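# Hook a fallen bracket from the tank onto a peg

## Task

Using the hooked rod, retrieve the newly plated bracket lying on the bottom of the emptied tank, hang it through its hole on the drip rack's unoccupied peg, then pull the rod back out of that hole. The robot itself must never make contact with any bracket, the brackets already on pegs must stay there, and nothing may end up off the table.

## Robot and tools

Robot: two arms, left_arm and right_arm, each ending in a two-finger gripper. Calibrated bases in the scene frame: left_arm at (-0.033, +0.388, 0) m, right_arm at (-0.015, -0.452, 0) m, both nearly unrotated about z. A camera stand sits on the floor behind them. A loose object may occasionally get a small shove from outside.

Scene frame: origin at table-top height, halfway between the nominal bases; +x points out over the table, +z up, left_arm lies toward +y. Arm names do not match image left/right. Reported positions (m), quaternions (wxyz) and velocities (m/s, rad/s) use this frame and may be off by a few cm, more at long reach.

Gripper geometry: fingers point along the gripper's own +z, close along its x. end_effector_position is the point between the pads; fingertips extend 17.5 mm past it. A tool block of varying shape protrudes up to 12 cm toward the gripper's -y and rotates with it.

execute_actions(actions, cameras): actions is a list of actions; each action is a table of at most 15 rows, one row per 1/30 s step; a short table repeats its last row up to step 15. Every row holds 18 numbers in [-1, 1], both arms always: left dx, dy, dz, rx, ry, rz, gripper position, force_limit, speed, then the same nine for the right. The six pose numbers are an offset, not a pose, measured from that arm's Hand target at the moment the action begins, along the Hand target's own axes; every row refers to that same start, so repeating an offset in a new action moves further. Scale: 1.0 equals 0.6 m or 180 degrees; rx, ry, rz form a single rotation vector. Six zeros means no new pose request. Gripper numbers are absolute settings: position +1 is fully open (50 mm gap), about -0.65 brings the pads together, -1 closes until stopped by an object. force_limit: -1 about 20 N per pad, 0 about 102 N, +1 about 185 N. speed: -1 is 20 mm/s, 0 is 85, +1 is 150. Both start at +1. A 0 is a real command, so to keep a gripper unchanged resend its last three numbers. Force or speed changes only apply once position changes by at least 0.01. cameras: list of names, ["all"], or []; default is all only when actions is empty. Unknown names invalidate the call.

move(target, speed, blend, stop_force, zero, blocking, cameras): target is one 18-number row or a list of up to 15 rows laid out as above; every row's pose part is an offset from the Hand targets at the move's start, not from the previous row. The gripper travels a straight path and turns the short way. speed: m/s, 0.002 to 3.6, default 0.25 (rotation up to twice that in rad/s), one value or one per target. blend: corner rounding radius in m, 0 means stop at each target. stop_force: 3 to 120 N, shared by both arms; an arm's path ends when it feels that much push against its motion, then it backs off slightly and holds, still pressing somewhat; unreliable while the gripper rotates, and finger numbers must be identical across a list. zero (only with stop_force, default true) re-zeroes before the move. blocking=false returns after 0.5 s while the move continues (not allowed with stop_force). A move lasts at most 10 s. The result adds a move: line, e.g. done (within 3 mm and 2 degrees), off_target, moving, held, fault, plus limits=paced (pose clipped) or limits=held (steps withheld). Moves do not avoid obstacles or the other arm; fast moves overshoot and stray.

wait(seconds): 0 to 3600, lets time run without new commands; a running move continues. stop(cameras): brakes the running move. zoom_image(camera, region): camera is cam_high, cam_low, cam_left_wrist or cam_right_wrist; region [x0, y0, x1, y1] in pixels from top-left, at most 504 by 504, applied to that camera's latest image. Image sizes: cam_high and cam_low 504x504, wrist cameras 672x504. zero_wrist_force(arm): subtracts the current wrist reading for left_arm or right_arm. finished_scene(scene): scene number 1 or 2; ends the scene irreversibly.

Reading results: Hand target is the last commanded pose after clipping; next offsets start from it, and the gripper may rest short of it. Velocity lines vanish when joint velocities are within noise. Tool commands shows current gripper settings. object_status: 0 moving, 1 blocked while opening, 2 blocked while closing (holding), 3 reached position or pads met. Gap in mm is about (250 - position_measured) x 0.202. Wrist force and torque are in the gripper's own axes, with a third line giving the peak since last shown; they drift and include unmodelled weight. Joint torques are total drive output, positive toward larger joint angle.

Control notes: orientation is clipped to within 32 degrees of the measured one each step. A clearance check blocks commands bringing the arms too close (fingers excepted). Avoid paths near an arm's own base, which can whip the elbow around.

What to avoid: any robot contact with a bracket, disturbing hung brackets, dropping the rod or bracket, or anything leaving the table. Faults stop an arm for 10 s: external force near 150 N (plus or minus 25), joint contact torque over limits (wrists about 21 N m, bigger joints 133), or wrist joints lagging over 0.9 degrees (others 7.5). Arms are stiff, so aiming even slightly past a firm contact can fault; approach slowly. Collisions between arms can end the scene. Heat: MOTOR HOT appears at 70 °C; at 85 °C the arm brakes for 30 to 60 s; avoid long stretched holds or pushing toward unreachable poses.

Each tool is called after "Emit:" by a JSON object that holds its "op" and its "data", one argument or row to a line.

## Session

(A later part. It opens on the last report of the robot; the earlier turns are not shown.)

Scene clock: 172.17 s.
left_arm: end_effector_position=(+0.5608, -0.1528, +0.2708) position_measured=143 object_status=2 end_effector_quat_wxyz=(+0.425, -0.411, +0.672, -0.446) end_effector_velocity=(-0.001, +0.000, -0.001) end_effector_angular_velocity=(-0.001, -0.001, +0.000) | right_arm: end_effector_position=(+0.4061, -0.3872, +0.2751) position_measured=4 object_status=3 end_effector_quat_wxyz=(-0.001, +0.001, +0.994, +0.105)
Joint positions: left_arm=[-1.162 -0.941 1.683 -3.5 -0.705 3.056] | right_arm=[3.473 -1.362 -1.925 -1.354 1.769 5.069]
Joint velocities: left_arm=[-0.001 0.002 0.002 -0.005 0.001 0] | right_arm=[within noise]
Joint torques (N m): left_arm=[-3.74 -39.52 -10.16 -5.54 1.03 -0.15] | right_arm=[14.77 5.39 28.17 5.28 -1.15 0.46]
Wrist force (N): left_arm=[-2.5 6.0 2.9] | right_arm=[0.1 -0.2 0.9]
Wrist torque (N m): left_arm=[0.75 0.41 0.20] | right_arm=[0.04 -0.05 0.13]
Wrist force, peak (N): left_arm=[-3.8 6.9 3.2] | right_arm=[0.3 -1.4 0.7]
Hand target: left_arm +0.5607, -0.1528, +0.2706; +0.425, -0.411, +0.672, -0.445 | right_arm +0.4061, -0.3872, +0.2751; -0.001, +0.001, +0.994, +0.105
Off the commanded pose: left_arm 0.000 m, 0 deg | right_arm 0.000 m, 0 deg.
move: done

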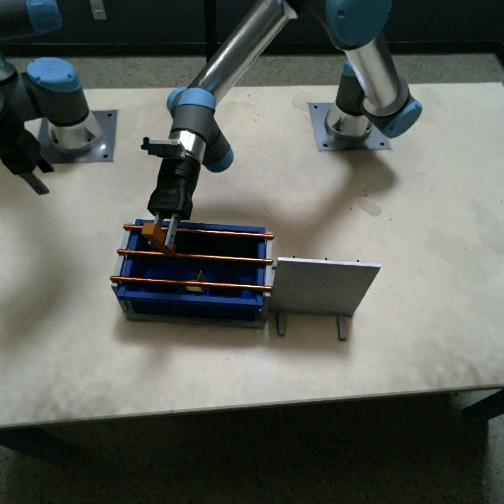

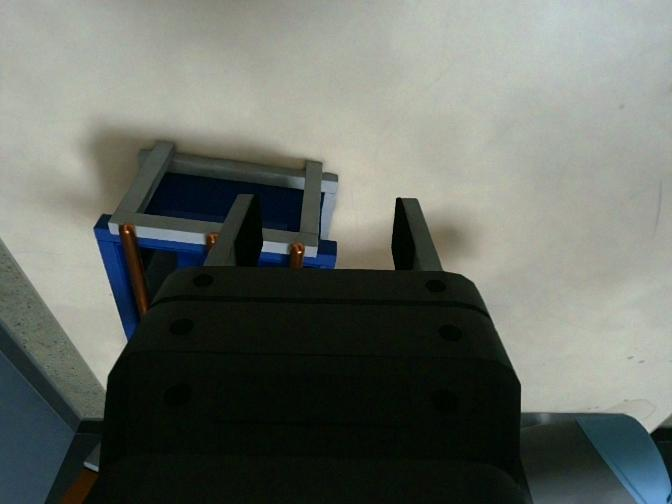

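Emit:
{"op": "move", "data": {
  "target": [
    [-0.026,-0.1223,0,0,0,0,-1,-0.7,-0.5,0,0,0,0,0,0,0.992157,1,1],
    [-0.0663,-0.3123,-0.0484,0,0,0,-1,-0.7,-0.5,0,0,0,0,0,0,0.992157,1,1]
  ],
  "speed": 0.06,
  "blend": [0.01,0],
  "stop_force": 8,
  "cameras": ["cam_high","cam_low"]
}}

Emit:
{"op": "zoom_image", "data": {
  "camera": "cam_high",
  "region": [120, 180, 280, 320]
}}

Emit:
{"op": "zoom_image", "data": {
  "camera": "cam_low",
  "region": [130, 130, 290, 290]
}}

Scene clock: 180.67 s.
left_arm: end_effector_position=(+0.5782, -0.1582, +0.4635) position_measured=143 object_status=2 end_effector_quat_wxyz=(+0.425, -0.411, +0.672, -0.445) | right_arm: end_effector_position=(+0.4061, -0.3872, +0.2751) position_measured=4 object_status=3 end_effector_quat_wxyz=(-0.001, +0.001, +0.994, +0.105)
Joint positions: left_arm=[-1.138 -1.133 1.428 -3.063 -0.727 3.07] | right_arm=[3.473 -1.362 -1.925 -1.354 1.769 5.069]
Joint torques (N m): left_arm=[-3.69 -36.03 -17.28 -4.57 2.6 -0.46] | right_arm=[13.66 5.52 28.5 5.36 -1.19 -1.64]
Wrist force (N): left_arm=[-2.8 6.1 3.4] | right_arm=[0.0 -0.2 0.9]
Wrist torque (N m): left_arm=[0.73 0.47 0.18] | right_arm=[0.04 -0.05 0.12]
Wrist force, peak (N): left_arm=[-2.3 8.1 3.2] | right_arm=[0.0 -0.1 1.1]
Hand target: left_arm +0.5782, -0.1581, +0.4635; +0.425, -0.411, +0.672, -0.445 | right_arm +0.4061, -0.3872, +0.2751; -0.001, +0.001, +0.994, +0.105
Off the commanded pose: left_arm 0.000 m, 0 deg | right_arm 0.000 m, 0 deg.
move: done

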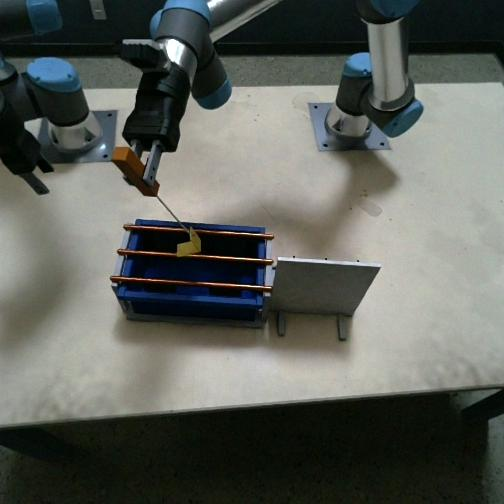

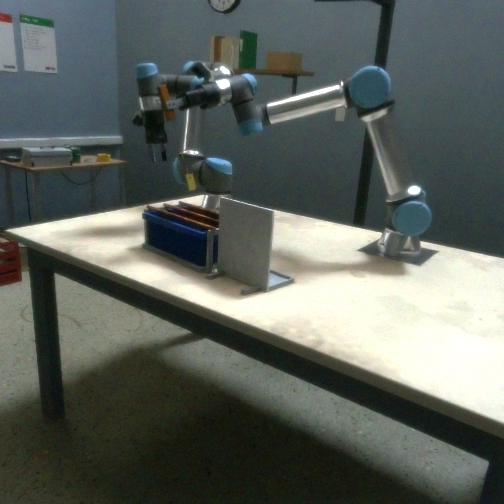

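Scaled by 3.150 from the camera's image (finer frame: 720x720).

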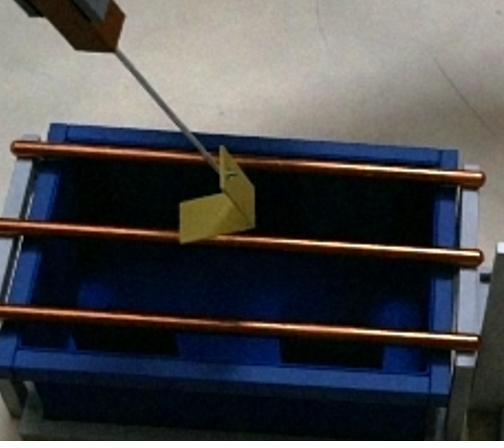

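Scaled by 3.150 from the camera's image (finer frame: 720x720).

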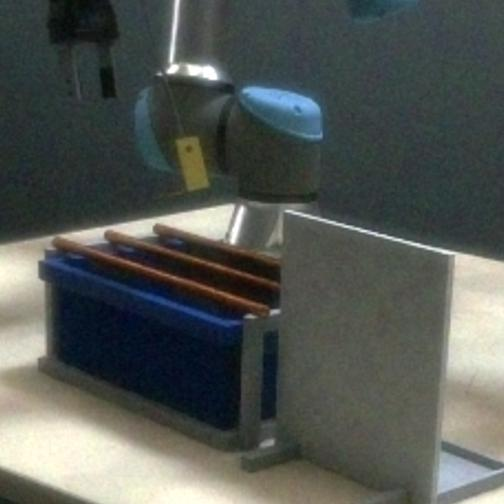

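Emit:
{"op": "move", "data": {
  "target": [-0.405,0.136,-0.442,0.0947,0.437,0.111,-1,-0.7,-0.5,0,0,0,0,0,0,0.992157,1,1],
  "speed": 0.15,
  "cameras": ["cam_high","cam_low","cam_left_wrist"]
}}

Scene clock: 193.70 s.
left_arm: end_effector_position=(+0.3885, +0.1560, +0.5002) position_measured=143 object_status=2 end_effector_quat_wxyz=(+0.023, +0.137, +0.776, -0.616) | right_arm: end_effector_position=(+0.4061, -0.3872, +0.2751) position_measured=4 object_status=3 end_effector_quat_wxyz=(-0.001, +0.001, +0.994, +0.105)
Joint positions: left_arm=[-0.259 -1.663 1.836 -2.202 -2.87 4.451] | right_arm=[3.473 -1.362 -1.925 -1.354 1.769 5.069]
Joint torques (N m): left_arm=[2.45 -15.59 -17.76 -3.21 -4.65 -0.72] | right_arm=[15.11 4.82 28.42 5.5 -0.96 -1.73]
Wrist force (N): left_arm=[-3.2 6.3 3.1] | right_arm=[0.1 -0.1 0.9]
Wrist torque (N m): left_arm=[0.80 0.56 0.19] | right_arm=[0.07 -0.07 0.13]
Wrist force, peak (N): left_arm=[-3.1 6.7 3.4] | right_arm=[-0.2 -0.3 1.2]
Hand target: left_arm +0.3885, +0.1560, +0.5001; +0.023, +0.137, +0.776, -0.616 | right_arm +0.4061, -0.3872, +0.2751; -0.001, +0.001, +0.994, +0.105
Off the commanded pose: left_arm 0.000 m, 0 deg | right_arm 0.000 m, 0 deg.
move: done

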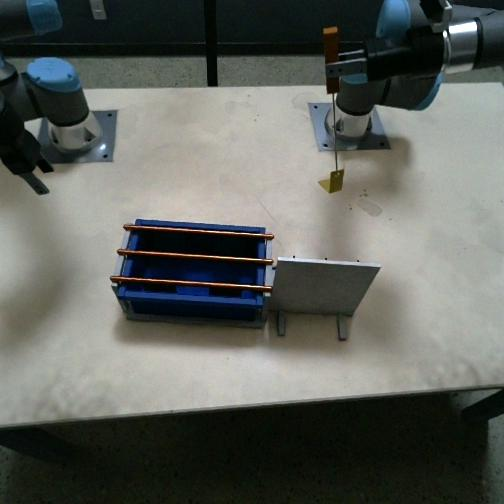

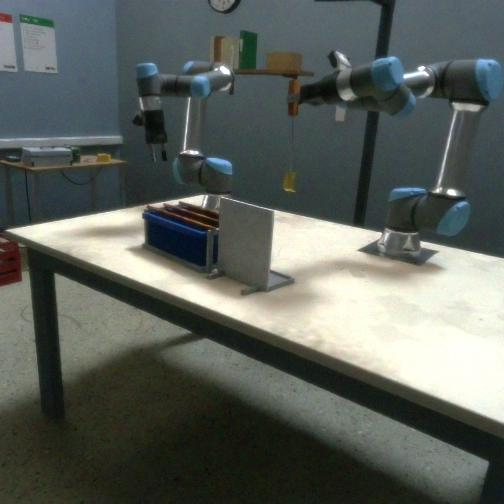

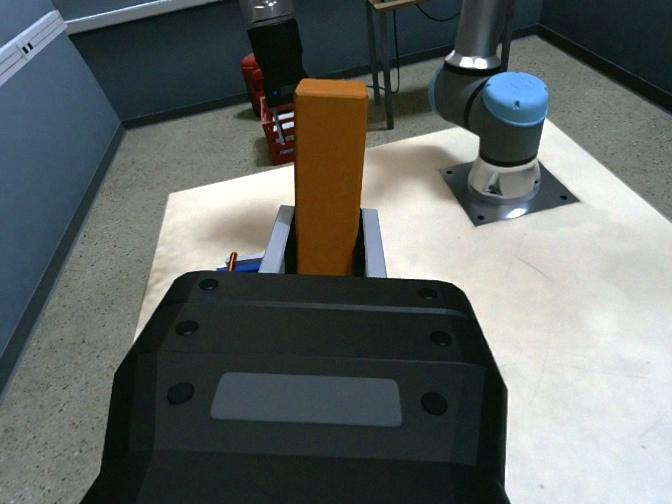

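Emit:
{"op": "move", "data": {
  "target": [
    [0,0,0,0,0,0,-1,-0.7,-0.5,-0.078,0.35,-0.1,0.053,-0.25,-0.387,0.992157,1,1],
    [0,0,0,0,0,0,-1,-0.7,-0.5,-0.155,0.637,0.130,0.107,-0.501,-0.773,0.992157,1,1]
  ],
  "speed": 0.5,
  "blend": [0.05,0],
  "cameras": ["cam_high","cam_right_wrist"]
}}

Scene clock: 207.30 s.
left_arm: end_effector_position=(+0.3885, +0.1560, +0.5001) position_measured=143 object_status=2 end_effector_quat_wxyz=(+0.023, +0.137, +0.776, -0.616) | right_arm: end_effector_position=(+0.5003, +0.0024, +0.2785) position_measured=4 object_status=3 end_effector_quat_wxyz=(-0.620, +0.767, -0.127, +0.102)
Joint positions: left_arm=[-0.259 -1.663 1.836 -2.202 -2.87 4.451] | right_arm=[3.865 -2.045 -1.987 0.65 2.063 3.028]
Joint torques (N m): left_arm=[-4.44 -12.93 -19.09 -5.73 -3.04 -2.04] | right_arm=[14.12 37.79 20.57 3.51 1.44 -1.93]
Wrist force (N): left_arm=[-3.3 6.4 3.1] | right_arm=[-1.6 -0.3 -2.3]
Wrist torque (N m): left_arm=[0.83 0.56 0.19] | right_arm=[0.03 -0.11 -0.15]
Wrist force, peak (N): left_arm=[-3.5 6.6 3.3] | right_arm=[-1.8 -0.6 -2.5]
Hand target: left_arm +0.3885, +0.1560, +0.5001; +0.023, +0.137, +0.776, -0.616 | right_arm +0.5002, +0.0026, +0.2786; -0.621, +0.767, -0.127, +0.102
Off the commanded pose: left_arm 0.000 m, 0 deg | right_arm 0.000 m, 0 deg.
move: done

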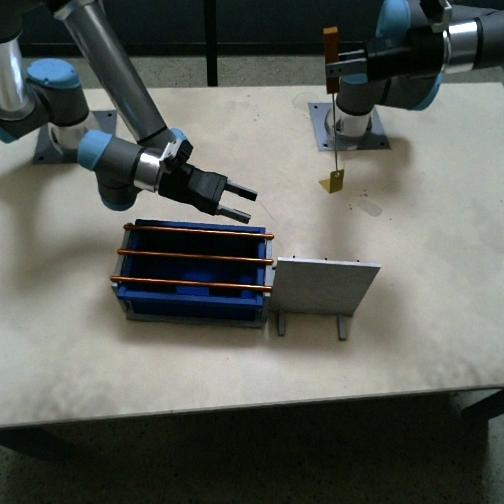

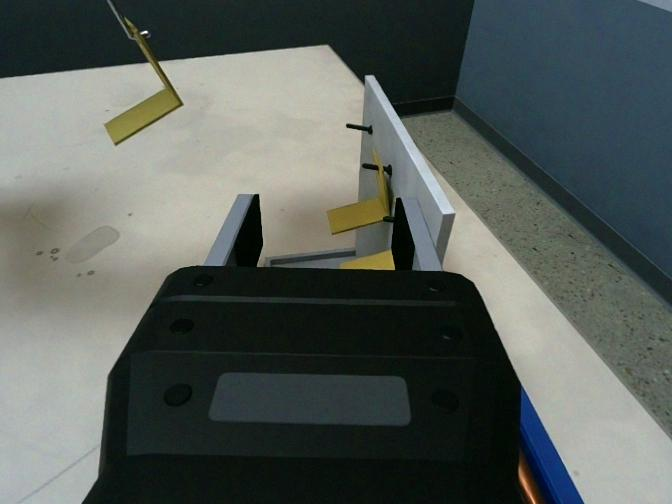

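Emit:
{"op": "zoom_image", "data": {
  "camera": "cam_right_wrist",
  "region": [300, 60, 460, 240]
}}

Emit:
{"op": "zoom_image", "data": {
  "camera": "cam_right_wrist",
  "region": [80, 0, 220, 160]
}}

Emit:
{"op": "zoom_image", "data": {
  "camera": "cam_high",
  "region": [260, 160, 400, 300]
}}

Scaled by 2.800 from the camera's image (finer frame: 960x720).

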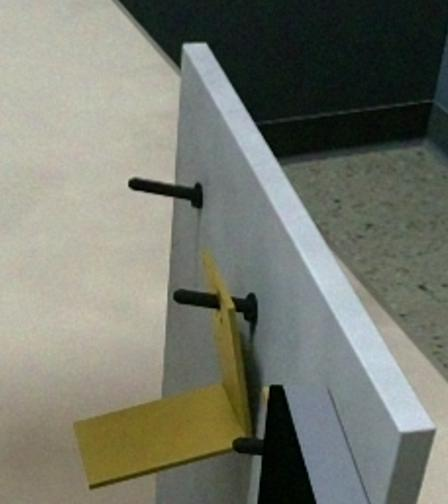

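Scaled by 3.150 from the camera's image (finer frame: 960x720).

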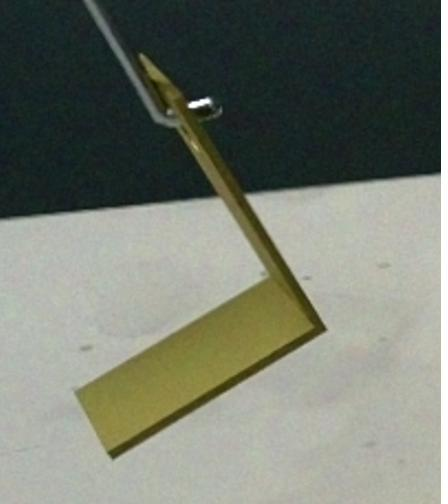

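Scaled by 3.600 from the camera's image (finer frame: 720x720).

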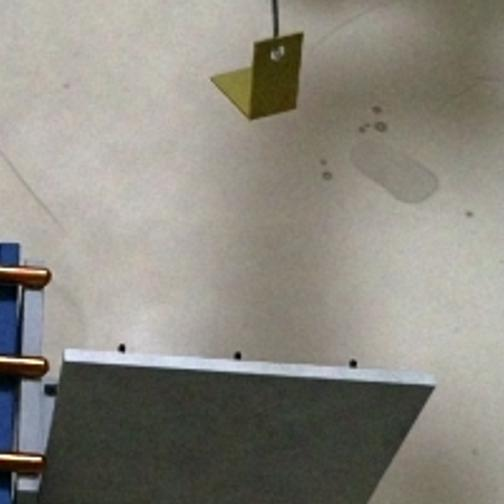

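Emit:
{"op": "move", "data": {
  "target": [-0.1407,0.134,0.0083,0,0,0,-1,-0.7,-0.5,0,0,0,0,0,0,0.992157,1,1],
  "speed": 0.1,
  "cameras": ["cam_high","cam_right_wrist"]
}}

Emit:
{"op": "zoom_image", "data": {
  "camera": "cam_right_wrist",
  "region": [260, 40, 420, 220]
}}

Emit:
{"op": "zoom_image", "data": {
  "camera": "cam_high",
  "region": [300, 200, 400, 300]
}}

Scene clock: 223.47 s.
left_arm: end_effector_position=(+0.4883, +0.1522, +0.4400) position_measured=143 object_status=2 end_effector_quat_wxyz=(+0.023, +0.137, +0.776, -0.616) | right_arm: end_effector_position=(+0.5002, +0.0026, +0.2786) position_measured=4 object_status=3 end_effector_quat_wxyz=(-0.621, +0.767, -0.127, +0.102)
Joint positions: left_arm=[-0.218 -1.408 1.694 -2.176 -2.886 4.596] | right_arm=[3.866 -2.045 -1.986 0.651 2.064 3.027]
Joint torques (N m): left_arm=[-6.22 -31.02 -18.18 -3.16 -2.92 -2.24] | right_arm=[12.96 29.27 20.1 5.54 1.11 -1.16]
Wrist force (N): left_arm=[-3.0 6.5 3.3] | right_arm=[-1.6 -0.4 -2.2]
Wrist torque (N m): left_arm=[0.88 0.54 0.19] | right_arm=[0.01 -0.11 -0.15]
Wrist force, peak (N): left_arm=[-4.1 8.2 3.4] | right_arm=[-1.9 -0.4 -2.4]
Hand target: left_arm +0.4883, +0.1521, +0.4399; +0.023, +0.137, +0.776, -0.616 | right_arm +0.5002, +0.0026, +0.2786; -0.621, +0.767, -0.127, +0.102
Off the commanded pose: left_arm 0.000 m, 0 deg | right_arm 0.000 m, 0 deg.
move: done

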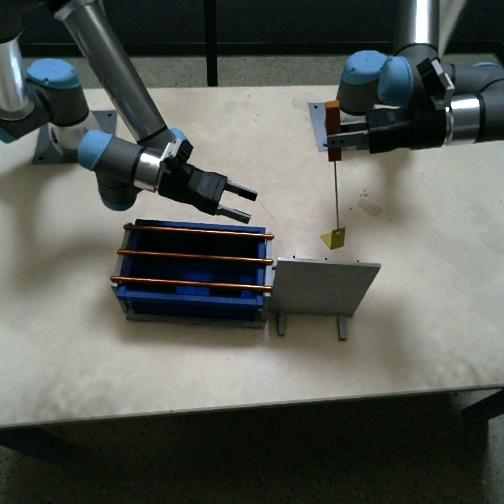

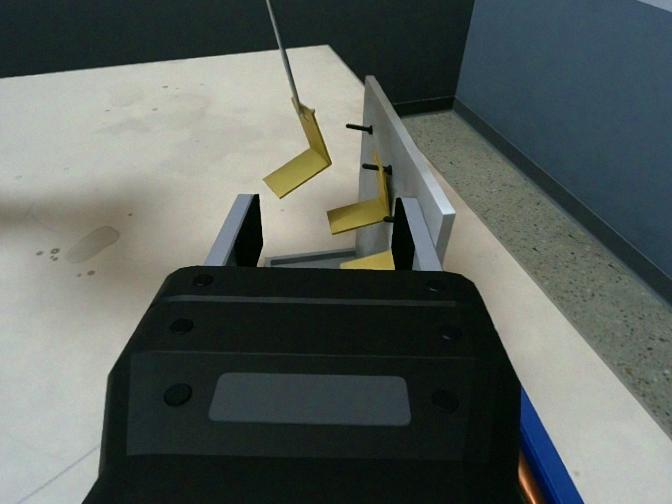

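Scaled by 2.800 from the camera's image (finer frame: 960x720).

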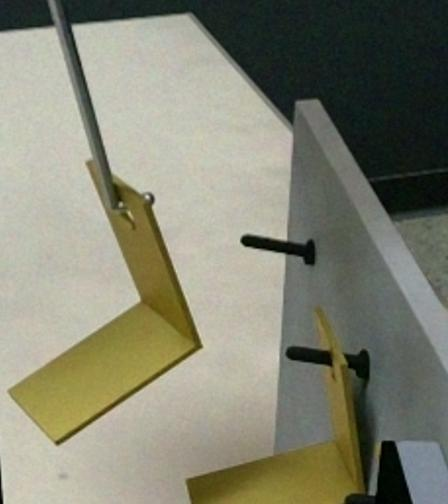

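Scaled by 5.040 from the camera's image (finer frame: 720x720).

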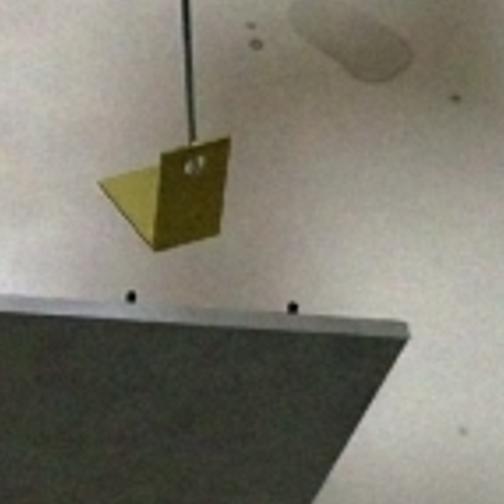

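Emit:
{"op": "move", "data": {
  "target": [-0.0418,0.0853,-0.0573,0,0,0,-1,-0.7,-0.5,0,0,0,0,0,0,0.992157,1,1],
  "speed": 0.05,
  "stop_force": 5,
  "cameras": ["cam_high","cam_right_wrist"]
}}

Emit:
{"op": "zoom_image", "data": {
  "camera": "cam_right_wrist",
  "region": [300, 80, 400, 180]
}}

Emit:
{"op": "zoom_image", "data": {
  "camera": "cam_high",
  "region": [320, 220, 390, 290]
}}

Scene clock: 231.43 s.
left_arm: end_effector_position=(+0.5293, +0.1910, +0.4047) position_measured=143 object_status=2 end_effector_quat_wxyz=(+0.023, +0.137, +0.776, -0.616) | right_arm: end_effector_position=(+0.5002, +0.0026, +0.2786) position_measured=4 object_status=3 end_effector_quat_wxyz=(-0.621, +0.767, -0.127, +0.102)
Joint positions: left_arm=[-0.137 -1.316 1.593 -1.85 -2.899 4.921] | right_arm=[3.866 -2.045 -1.986 0.651 2.064 3.027]
Joint torques (N m): left_arm=[-7.25 -46.92 -16.86 -5.72 -0.12 -2.25] | right_arm=[14.11 30 18.45 5.68 -0.79 -0.83]
Wrist force (N): left_arm=[-2.8 6.7 2.7] | right_arm=[-1.7 -0.2 -2.3]
Wrist torque (N m): left_arm=[0.90 0.53 0.23] | right_arm=[0.03 -0.09 -0.15]
Wrist force, peak (N): left_arm=[-3.2 6.9 3.6] | right_arm=[-1.8 -0.5 -2.5]
Hand target: left_arm +0.5293, +0.1910, +0.4047; +0.023, +0.137, +0.776, -0.616 | right_arm +0.5002, +0.0026, +0.2786; -0.621, +0.767, -0.127, +0.102
Off the commanded pose: left_arm 0.000 m, 0 deg | right_arm 0.000 m, 0 deg.
move: done

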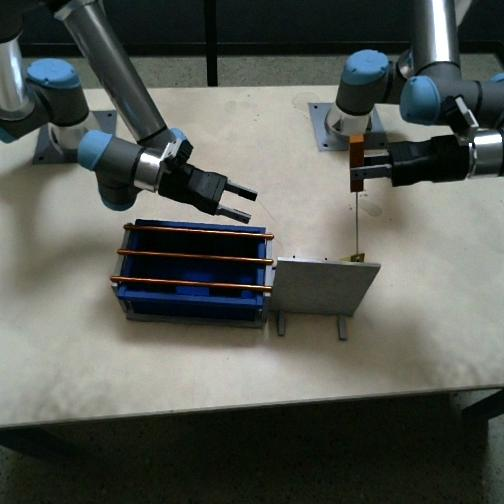

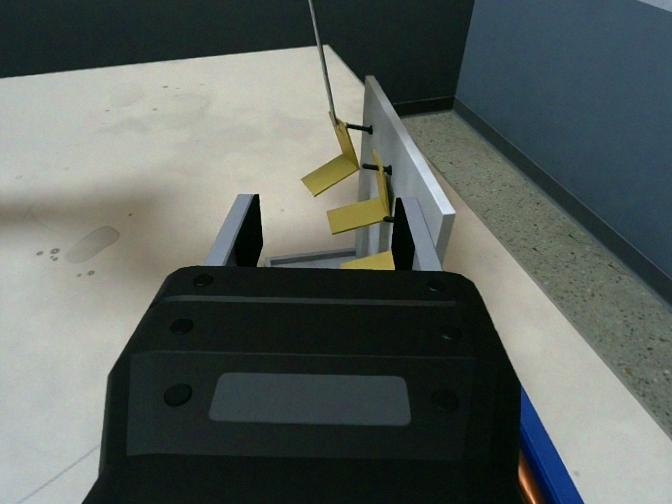

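Scaled by 5.040 from the camera's image (finer frame: 960x720).

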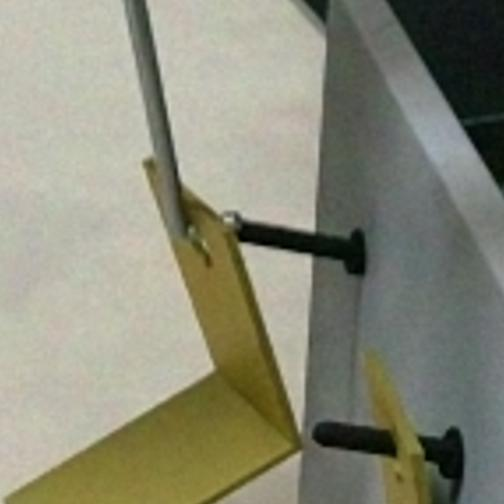

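Scaled by 7.200 from the camera's image (finer frame: 720x720).

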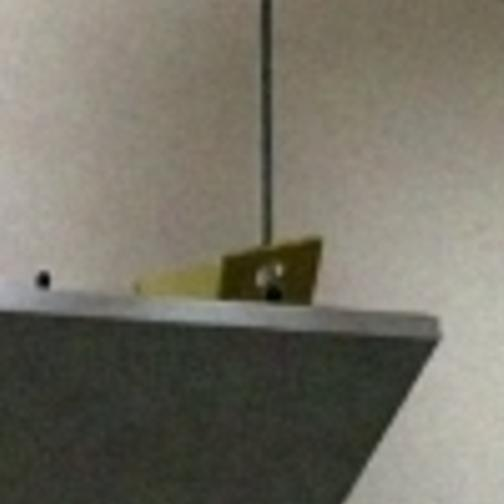

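Emit:
{"op": "move", "data": {
  "target": [
    [-0.001,-0.0059,-0.0035,0,0,0,-1,-0.7,-0.5,0,0,0,0,0,0,0.992157,1,1],
    [-0.0275,0.0046,-0.0022,0,0,0,-1,-0.7,-0.5,0,0,0,0,0,0,0.992157,1,1]
  ],
  "speed": 0.02,
  "stop_force": 4,
  "cameras": ["cam_high","cam_right_wrist"]
}}

Emit:
{"op": "zoom_image", "data": {
  "camera": "cam_right_wrist",
  "region": [300, 80, 400, 180]
}}

Emit:
{"op": "zoom_image", "data": {
  "camera": "cam_high",
  "region": [320, 220, 390, 290]
}}

Scene clock: 238.07 s.
left_arm: end_effector_position=(+0.5389, +0.1909, +0.4070) position_measured=143 object_status=2 end_effector_quat_wxyz=(+0.023, +0.137, +0.776, -0.616) | right_arm: end_effector_position=(+0.5002, +0.0026, +0.2786) position_measured=4 object_status=3 end_effector_quat_wxyz=(-0.621, +0.767, -0.127, +0.102)
Joint positions: left_arm=[-0.135 -1.296 1.558 -1.828 -2.899 4.929] | right_arm=[3.866 -2.045 -1.986 0.651 2.064 3.027]
Joint torques (N m): left_arm=[2.46 -37.12 -24.65 -5.68 -0.69 2.41] | right_arm=[13.35 31.86 16.71 5.76 -1.86 -0.24]
Wrist force (N): left_arm=[-1.7 3.6 2.4] | right_arm=[-1.5 -0.3 -2.0]
Wrist torque (N m): left_arm=[0.82 0.48 0.12] | right_arm=[0.01 -0.13 -0.15]
Wrist force, peak (N): left_arm=[-2.9 7.0 2.8] | right_arm=[-1.7 -0.4 -2.5]
Hand target: left_arm +0.5389, +0.1909, +0.4070; +0.023, +0.137, +0.776, -0.616 (not the last commanded pose) | right_arm +0.5002, +0.0026, +0.2786; -0.621, +0.767, -0.127, +0.102
Off the commanded pose: left_arm 0.007 m, 0 deg | right_arm 0.000 m, 0 deg.
move: contact (left_arm); path passed 1 of 2 targets

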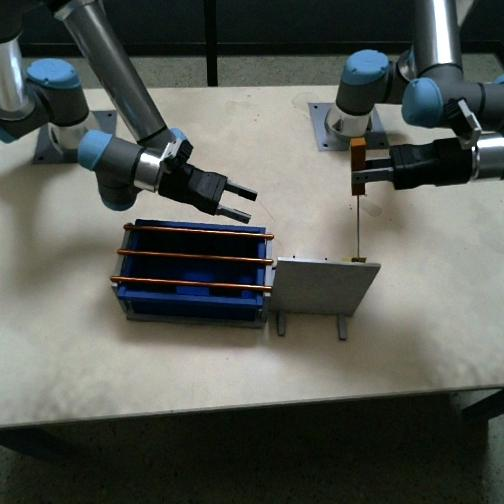

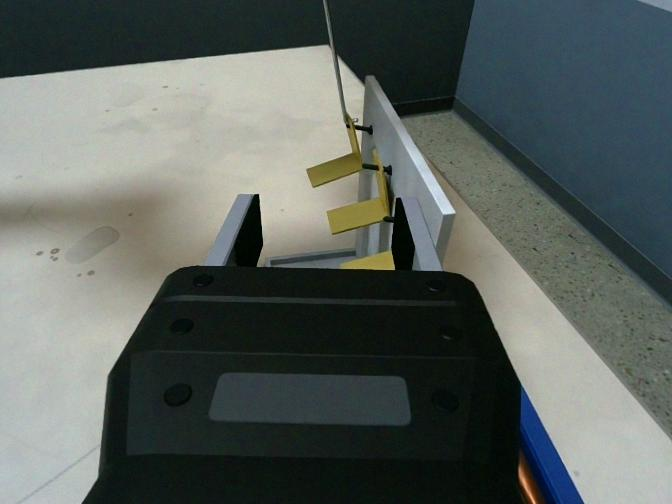

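Scaled by 5.040 from the camera's image (finer frame: 960x720).

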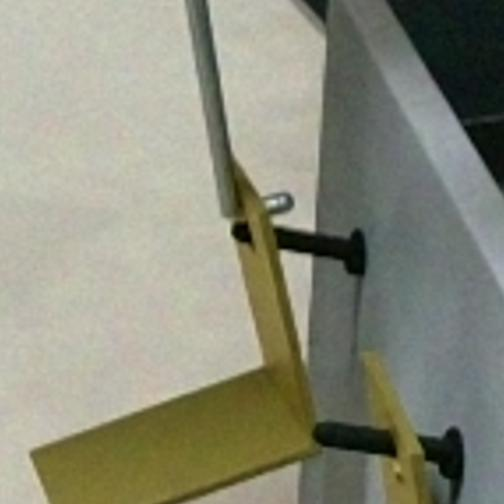

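Scaled by 7.200 from the camera's image (finer frame: 720x720).

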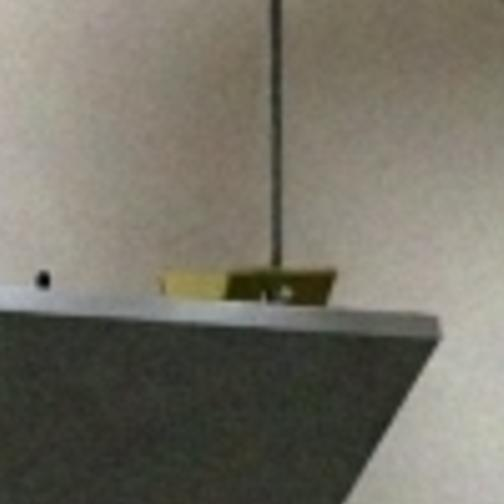

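Emit:
{"op": "move", "data": {
  "target": [-0.0135,0.0025,0,0,0,0,-1,-0.7,-0.5,0,0,0,0,0,0,0.992157,1,1],
  "speed": 0.015,
  "stop_force": 8,
  "cameras": ["cam_high","cam_right_wrist"]
}}

Emit:
{"op": "zoom_image", "data": {
  "camera": "cam_right_wrist",
  "region": [300, 80, 400, 180]
}}

Scene clock: 241.83 s.
left_arm: end_effector_position=(+0.5471, +0.1897, +0.4072) position_measured=143 object_status=2 end_effector_quat_wxyz=(+0.023, +0.137, +0.776, -0.616) | right_arm: end_effector_position=(+0.5002, +0.0026, +0.2786) position_measured=4 object_status=3 end_effector_quat_wxyz=(-0.621, +0.767, -0.127, +0.102)
Joint positions: left_arm=[-0.135 -1.277 1.533 -1.822 -2.899 4.929] | right_arm=[3.866 -2.045 -1.986 0.651 2.064 3.027]
Joint torques (N m): left_arm=[-6.99 -54.07 -22.74 -7.06 -3.83 3.15] | right_arm=[13.77 32.26 15.21 5.65 -1.67 0.07]
Wrist force (N): left_arm=[0.9 13.9 3.9] | right_arm=[-1.5 -0.2 -2.3]
Wrist torque (N m): left_arm=[1.11 0.50 -0.41] | right_arm=[0.02 -0.12 -0.15]
Wrist force, peak (N): left_arm=[0.8 14.2 3.6] | right_arm=[-1.8 -0.4 -2.4]
Hand target: left_arm +0.5471, +0.1897, +0.4072; +0.023, +0.137, +0.776, -0.616 | right_arm +0.5002, +0.0026, +0.2786; -0.621, +0.767, -0.127, +0.102
Off the commanded pose: left_arm 0.000 m, 0 deg | right_arm 0.000 m, 0 deg.
move: done

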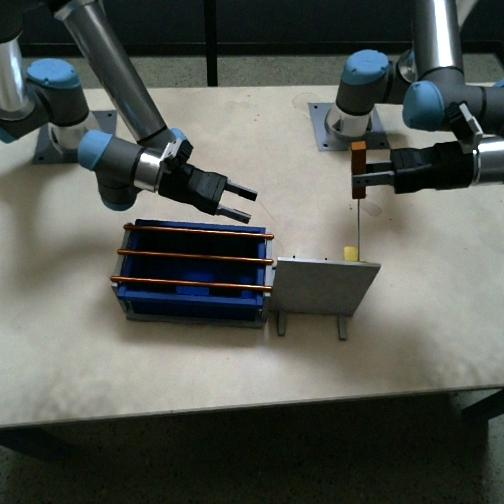

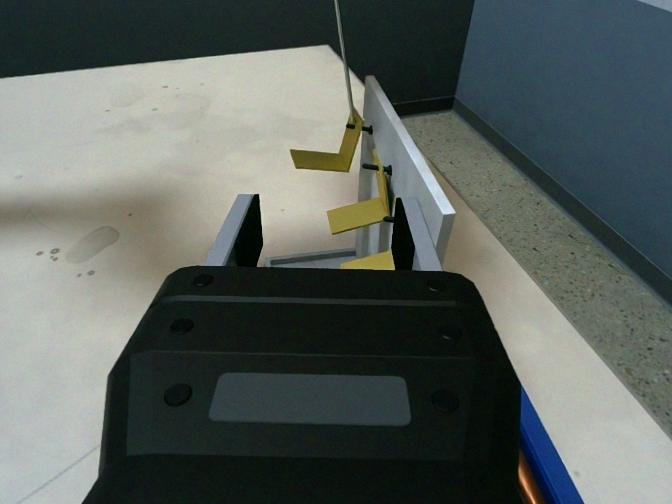

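Scaled by 5.040 from the camera's image (finer frame: 960x720).

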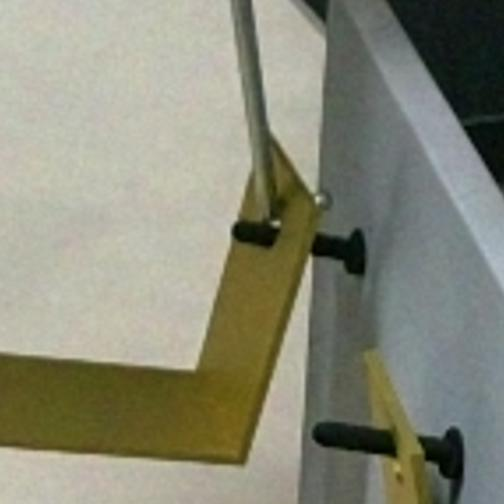

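Emit:
{"op": "move", "data": {
  "target": [0.001,0.005,0.001,0,0,0,-1,-0.7,-0.5,0,0,0,0,0,0,0.992157,1,1],
  "speed": 0.01,
  "cameras": ["cam_right_wrist"]
}}

Emit:
{"op": "zoom_image", "data": {
  "camera": "cam_right_wrist",
  "region": [300, 80, 400, 180]
}}

Scene clock: 244.30 s.
left_arm: end_effector_position=(+0.5471, +0.1898, +0.4041) position_measured=143 object_status=2 end_effector_quat_wxyz=(+0.023, +0.137, +0.776, -0.616) | right_arm: end_effector_position=(+0.5002, +0.0026, +0.2786) position_measured=4 object_status=3 end_effector_quat_wxyz=(-0.621, +0.767, -0.127, +0.102)
Joint positions: left_arm=[-0.135 -1.275 1.539 -1.829 -2.899 4.93] | right_arm=[3.866 -2.045 -1.986 0.651 2.064 3.027]
Joint torques (N m): left_arm=[7.5 -22.04 -16.82 -3.12 1.83 1] | right_arm=[14.34 31.5 14.35 5.53 -1.78 0.61]
Wrist force (N): left_arm=[-2.9 -6.6 0.0] | right_arm=[-1.5 -0.2 -2.3]
Wrist torque (N m): left_arm=[0.21 0.50 0.23] | right_arm=[0.02 -0.12 -0.15]
Wrist force, peak (N): left_arm=[0.9 14.7 3.7] | right_arm=[-1.6 -0.3 -2.5]
Hand target: left_arm +0.5472, +0.1899, +0.4041; +0.023, +0.137, +0.776, -0.616 | right_arm +0.5002, +0.0026, +0.2786; -0.621, +0.767, -0.127, +0.102
Off the commanded pose: left_arm 0.000 m, 0 deg | right_arm 0.000 m, 0 deg.
move: done

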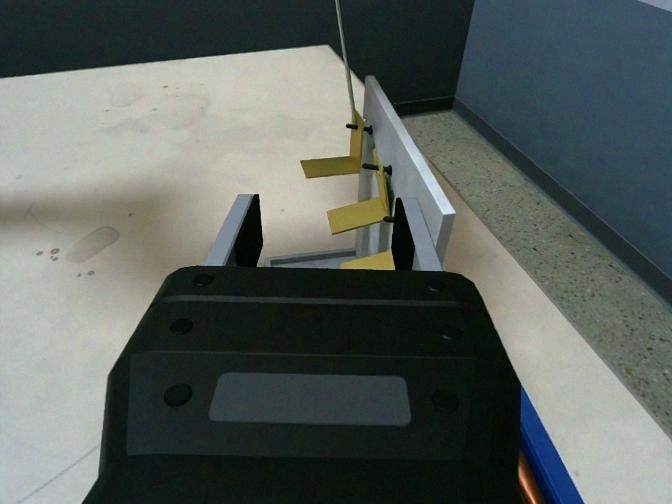

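Scaled by 5.040 from the camera's image (finer frame: 960x720).

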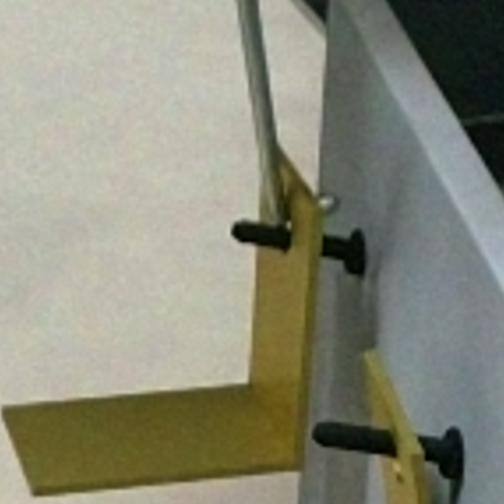

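Emit:
{"op": "move", "data": {
  "target": [
    [-0.0005,-0.0023,-0.0007,0,0,0,-1,-0.7,-0.5,0,0,0,0,0,0,0.992157,1,1],
    [-0.0345,-0.0007,-0.0007,0,0,-0.0306,-1,-0.7,-0.5,0,0,0,0,0,0,0.992157,1,1],
    [-0.0681,0.0042,-0.0007,0,0,-0.0611,-1,-0.7,-0.5,0,0,0,0,0,0,0.992157,1,1],
    [-0.1011,0.0123,-0.0007,0,0,-0.0917,-1,-0.7,-0.5,0,0,0,0,0,0,0.992157,1,1],
    [-0.1332,0.0235,-0.0007,0,0,-0.1222,-1,-0.7,-0.5,0,0,0,0,0,0,0.992157,1,1]
  ],
  "speed": 0.05,
  "blend": [0,0.003,0.003,0.003,0],
  "cameras": ["cam_right_wrist","cam_high"]
}}

Emit:
{"op": "zoom_image", "data": {
  "camera": "cam_right_wrist",
  "region": [300, 80, 400, 180]
}}

Scene clock: 253.93 s.
left_arm: end_effector_position=(+0.6275, +0.1784, +0.4071) position_measured=143 object_status=2 end_effector_quat_wxyz=(-0.095, -0.014, +0.787, -0.609) end_effector_velocity=(-0.001, +0.000, +0.000) end_effector_angular_velocity=(+0.000, -0.006, -0.001) | right_arm: end_effector_position=(+0.5002, +0.0026, +0.2786) position_measured=4 object_status=3 end_effector_quat_wxyz=(-0.621, +0.767, -0.127, +0.102)
Joint positions: left_arm=[-0.135 -1.087 1.265 -1.745 -2.899 4.543] | right_arm=[3.866 -2.045 -1.986 0.651 2.064 3.027]
Joint velocities: left_arm=[0 -0.002 0.004 -0.002 0.001 0.005] | right_arm=[within noise]
Joint torques (N m): left_arm=[5.47 -57.82 -18.49 -5.69 -2.6 1.99] | right_arm=[13.66 33.3 10.06 5.44 -1.84 1.14]
Wrist force (N): left_arm=[-4.1 8.0 3.6] | right_arm=[-1.7 -0.4 -2.1]
Wrist torque (N m): left_arm=[1.00 0.72 0.39] | right_arm=[0.01 -0.11 -0.14]
Wrist force, peak (N): left_arm=[-1.4 10.4 4.0] | right_arm=[-1.8 -0.3 -2.5]
Hand target: left_arm +0.6274, +0.1784, +0.4071; -0.095, -0.014, +0.787, -0.609 | right_arm +0.5002, +0.0026, +0.2786; -0.621, +0.767, -0.127, +0.102
Off the commanded pose: left_arm 0.000 m, 0 deg | right_arm 0.000 m, 0 deg.
move: done
Images, in order (width x height): cam_high 504x504, cam_right_wrist 672x504.

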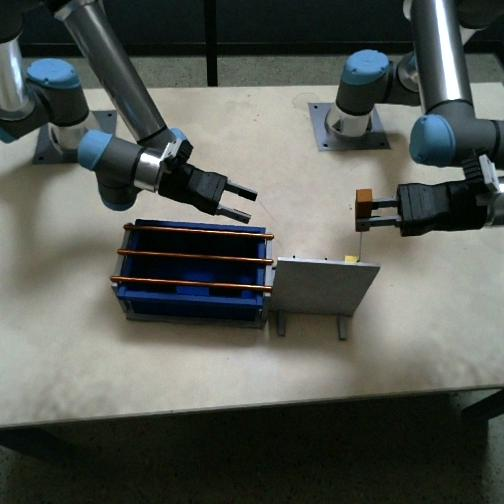

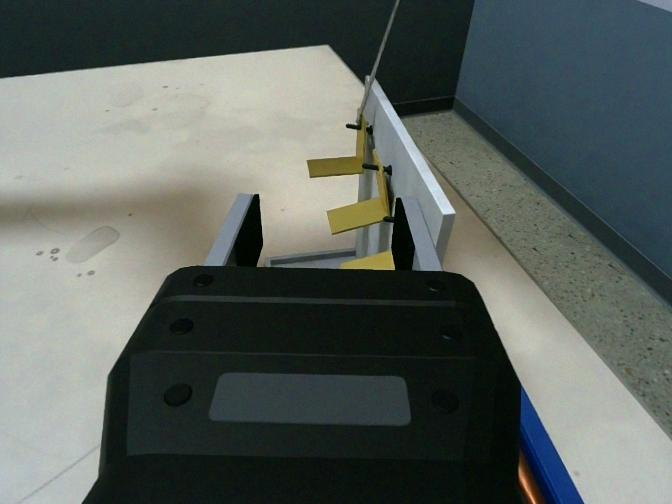

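Scaled by 5.040 from the camera's image (finer frame: 960x720).

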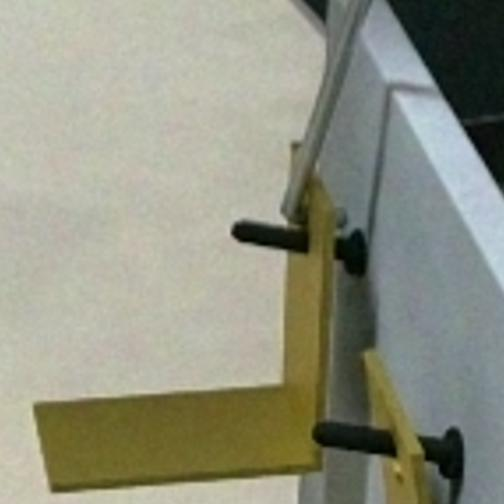

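Emit:
{"op": "move", "data": {
  "target": [0.0167,0,0,0,0,0,-1,-0.7,-0.5,0,0,0,0,0,0,0.992157,1,1],
  "speed": 0.03,
  "cameras": ["cam_right_wrist"]
}}

Emit:
{"op": "zoom_image", "data": {
  "camera": "cam_right_wrist",
  "region": [300, 80, 400, 180]
}}

Scene clock: 256.07 s.
left_arm: end_effector_position=(+0.6175, +0.1794, +0.4088) position_measured=143 object_status=2 end_effector_quat_wxyz=(-0.095, -0.014, +0.787, -0.609) | right_arm: end_effector_position=(+0.5002, +0.0026, +0.2786) position_measured=4 object_status=3 end_effector_quat_wxyz=(-0.621, +0.767, -0.127, +0.102)
Joint positions: left_arm=[-0.136 -1.112 1.298 -1.756 -2.899 4.541] | right_arm=[3.866 -2.045 -1.986 0.651 2.064 3.027]
Joint torques (N m): left_arm=[-7.15 -37.5 -39.85 -4.42 -0.74 -2.48] | right_arm=[13.52 32.23 10.37 5.53 -1.84 1.59]
Wrist force (N): left_arm=[-4.3 6.4 2.8] | right_arm=[-1.7 -0.4 -2.3]
Wrist torque (N m): left_arm=[0.75 0.75 0.40] | right_arm=[0.01 -0.09 -0.15]
Wrist force, peak (N): left_arm=[-5.7 10.0 3.8] | right_arm=[-1.9 -0.4 -2.3]
Hand target: left_arm +0.6176, +0.1794, +0.4088; -0.095, -0.014, +0.787, -0.609 | right_arm +0.5002, +0.0026, +0.2786; -0.621, +0.767, -0.127, +0.102
Off the commanded pose: left_arm 0.000 m, 0 deg | right_arm 0.000 m, 0 deg.
move: done

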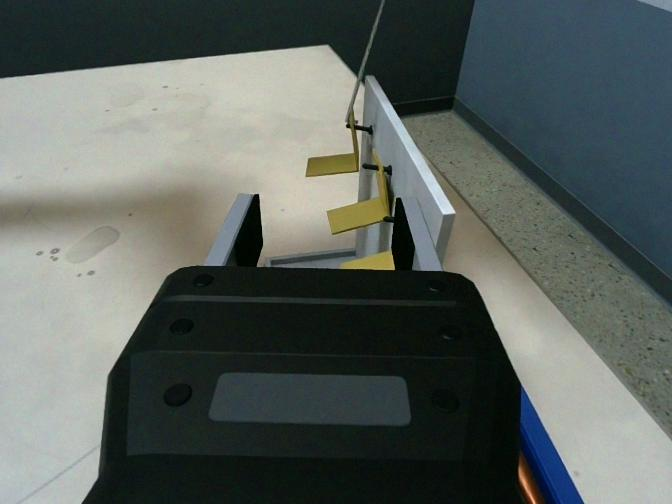

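Scaled by 5.040 from the camera's image (finer frame: 960x720).

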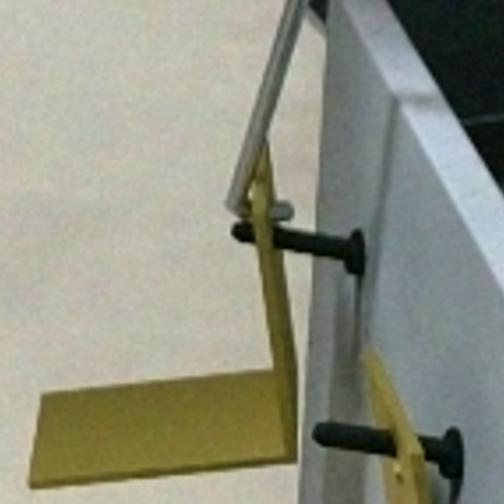

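Emit:
{"op": "move", "data": {
  "target": [
    [-0.0158,0,0,0,0,0,-1,-0.7,-0.5,0,0,0,0,0,0,0.992157,1,1],
    [-0.0155,-0.0017,0.0068,0,0,0,-1,-0.7,-0.5,0,0,0,0,0,0,0.992157,1,1],
    [-0.0168,0.0055,0.0086,0,0,0,-1,-0.7,-0.5,0,0,0,0,0,0,0.992157,1,1]
  ],
  "speed": 0.015,
  "stop_force": 12,
  "cameras": ["cam_right_wrist","cam_high"]
}}

Emit:
{"op": "zoom_image", "data": {
  "camera": "cam_right_wrist",
  "region": [320, 90, 390, 160]
}}

Emit:
{"op": "zoom_image", "data": {
  "camera": "cam_high",
  "region": [330, 230, 380, 280]
}}

Scene clock: 267.93 s.
left_arm: end_effector_position=(+0.6264, +0.1743, +0.4027) position_measured=143 object_status=2 end_effector_quat_wxyz=(-0.095, -0.014, +0.787, -0.609) | right_arm: end_effector_position=(+0.5002, +0.0026, +0.2786) position_measured=4 object_status=3 end_effector_quat_wxyz=(-0.621, +0.767, -0.127, +0.102)
Joint positions: left_arm=[-0.141 -1.088 1.283 -1.788 -2.899 4.518] | right_arm=[3.866 -2.045 -1.986 0.651 2.064 3.027]
Joint torques (N m): left_arm=[8.48 -50.03 -39.04 -1.04 0.28 -1.96] | right_arm=[12.92 32.4 11.89 5.51 -1.73 2.12]
Wrist force (N): left_arm=[-3.3 6.3 5.9] | right_arm=[-1.7 -0.2 -2.2]
Wrist torque (N m): left_arm=[1.44 0.72 0.34] | right_arm=[0.04 -0.11 -0.15]
Wrist force, peak (N): left_arm=[-5.1 10.0 3.3] | right_arm=[-1.7 -0.4 -2.5]
Hand target: left_arm +0.6264, +0.1743, +0.4027; -0.095, -0.014, +0.787, -0.609 | right_arm +0.5002, +0.0026, +0.2786; -0.621, +0.767, -0.127, +0.102
Off the commanded pose: left_arm 0.000 m, 0 deg | right_arm 0.000 m, 0 deg.
move: done
Images, in order (width x height): cam_high 504x504, cam_right_wrist 672x504.

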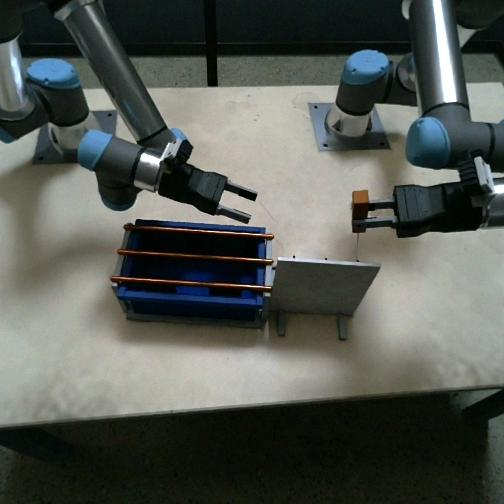

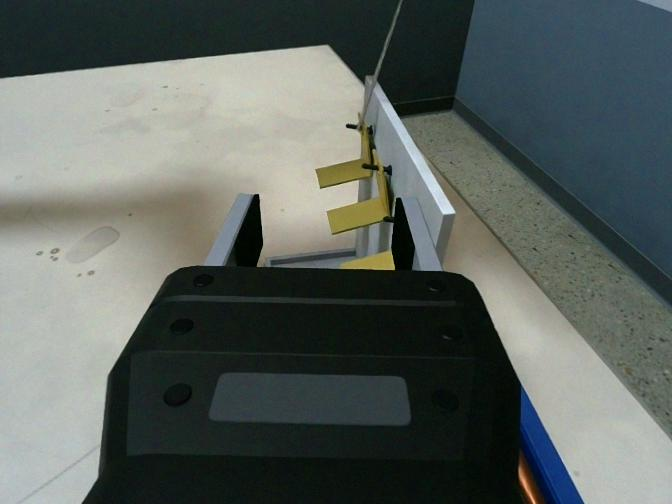

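Scaled by 7.200 from the camera's image (finer frame: 960x720).

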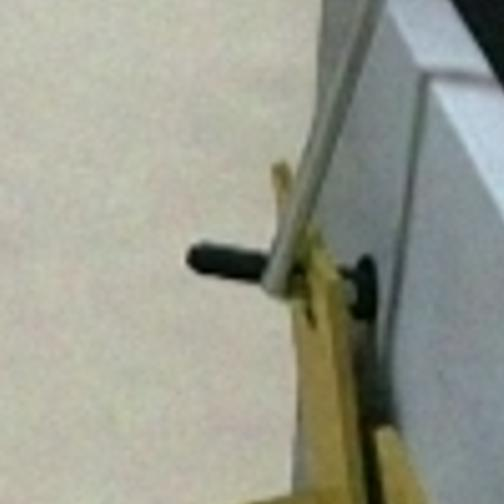

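Scaled by 10.080 from the camera's image (finer frame: 720x720).

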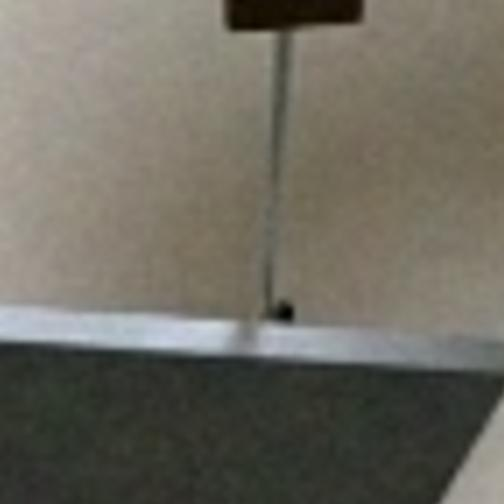

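Emit:
{"op": "move", "data": {
  "target": [0.018,0.0015,0,0,0,0,-1,-0.7,-0.5,0,0,0,0,0,0,0.992157,1,1],
  "speed": 0.02,
  "cameras": ["cam_right_wrist"]
}}

Emit:
{"op": "zoom_image", "data": {
  "camera": "cam_right_wrist",
  "region": [300, 80, 400, 180]
}}

Scene clock: 270.27 s.
left_arm: end_effector_position=(+0.6156, +0.1756, +0.4037) position_measured=143 object_status=2 end_effector_quat_wxyz=(-0.095, -0.014, +0.787, -0.609) | right_arm: end_effector_position=(+0.5002, +0.0026, +0.2786) position_measured=4 object_status=3 end_effector_quat_wxyz=(-0.621, +0.767, -0.127, +0.102)
Joint positions: left_arm=[-0.142 -1.114 1.32 -1.801 -2.899 4.516] | right_arm=[3.866 -2.045 -1.986 0.651 2.064 3.027]
Joint torques (N m): left_arm=[-5.28 -38.34 -41.21 -4.63 0.26 -2.54] | right_arm=[14.73 33.94 11.27 5.44 -1.91 2.06]
Wrist force (N): left_arm=[-4.5 8.3 4.9] | right_arm=[-1.8 -0.2 -2.1]
Wrist torque (N m): left_arm=[1.23 0.69 0.49] | right_arm=[0.02 -0.09 -0.15]
Wrist force, peak (N): left_arm=[-4.9 8.2 5.7] | right_arm=[-1.9 -0.3 -2.4]
Hand target: left_arm +0.6156, +0.1756, +0.4037; -0.095, -0.014, +0.787, -0.609 | right_arm +0.5002, +0.0026, +0.2786; -0.621, +0.767, -0.127, +0.102
Off the commanded pose: left_arm 0.000 m, 0 deg | right_arm 0.000 m, 0 deg.
move: done

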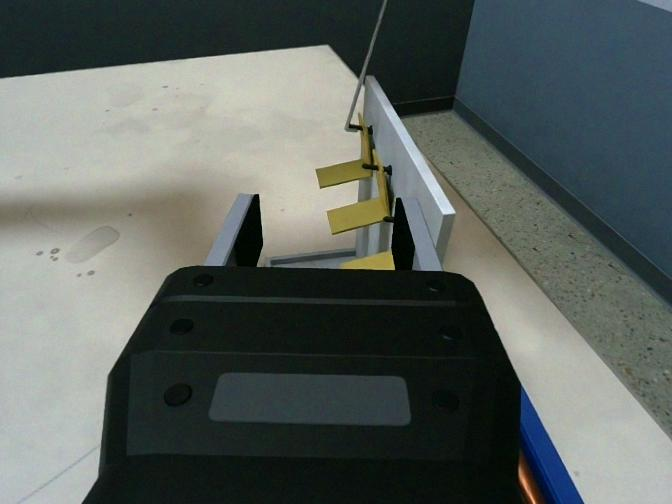

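Scaled by 5.040 from the camera's image (finer frame: 960x720).

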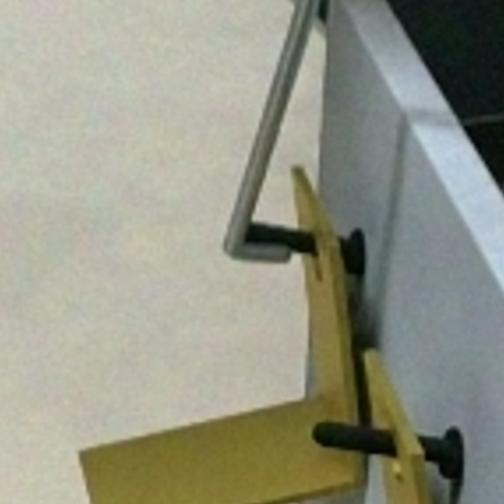

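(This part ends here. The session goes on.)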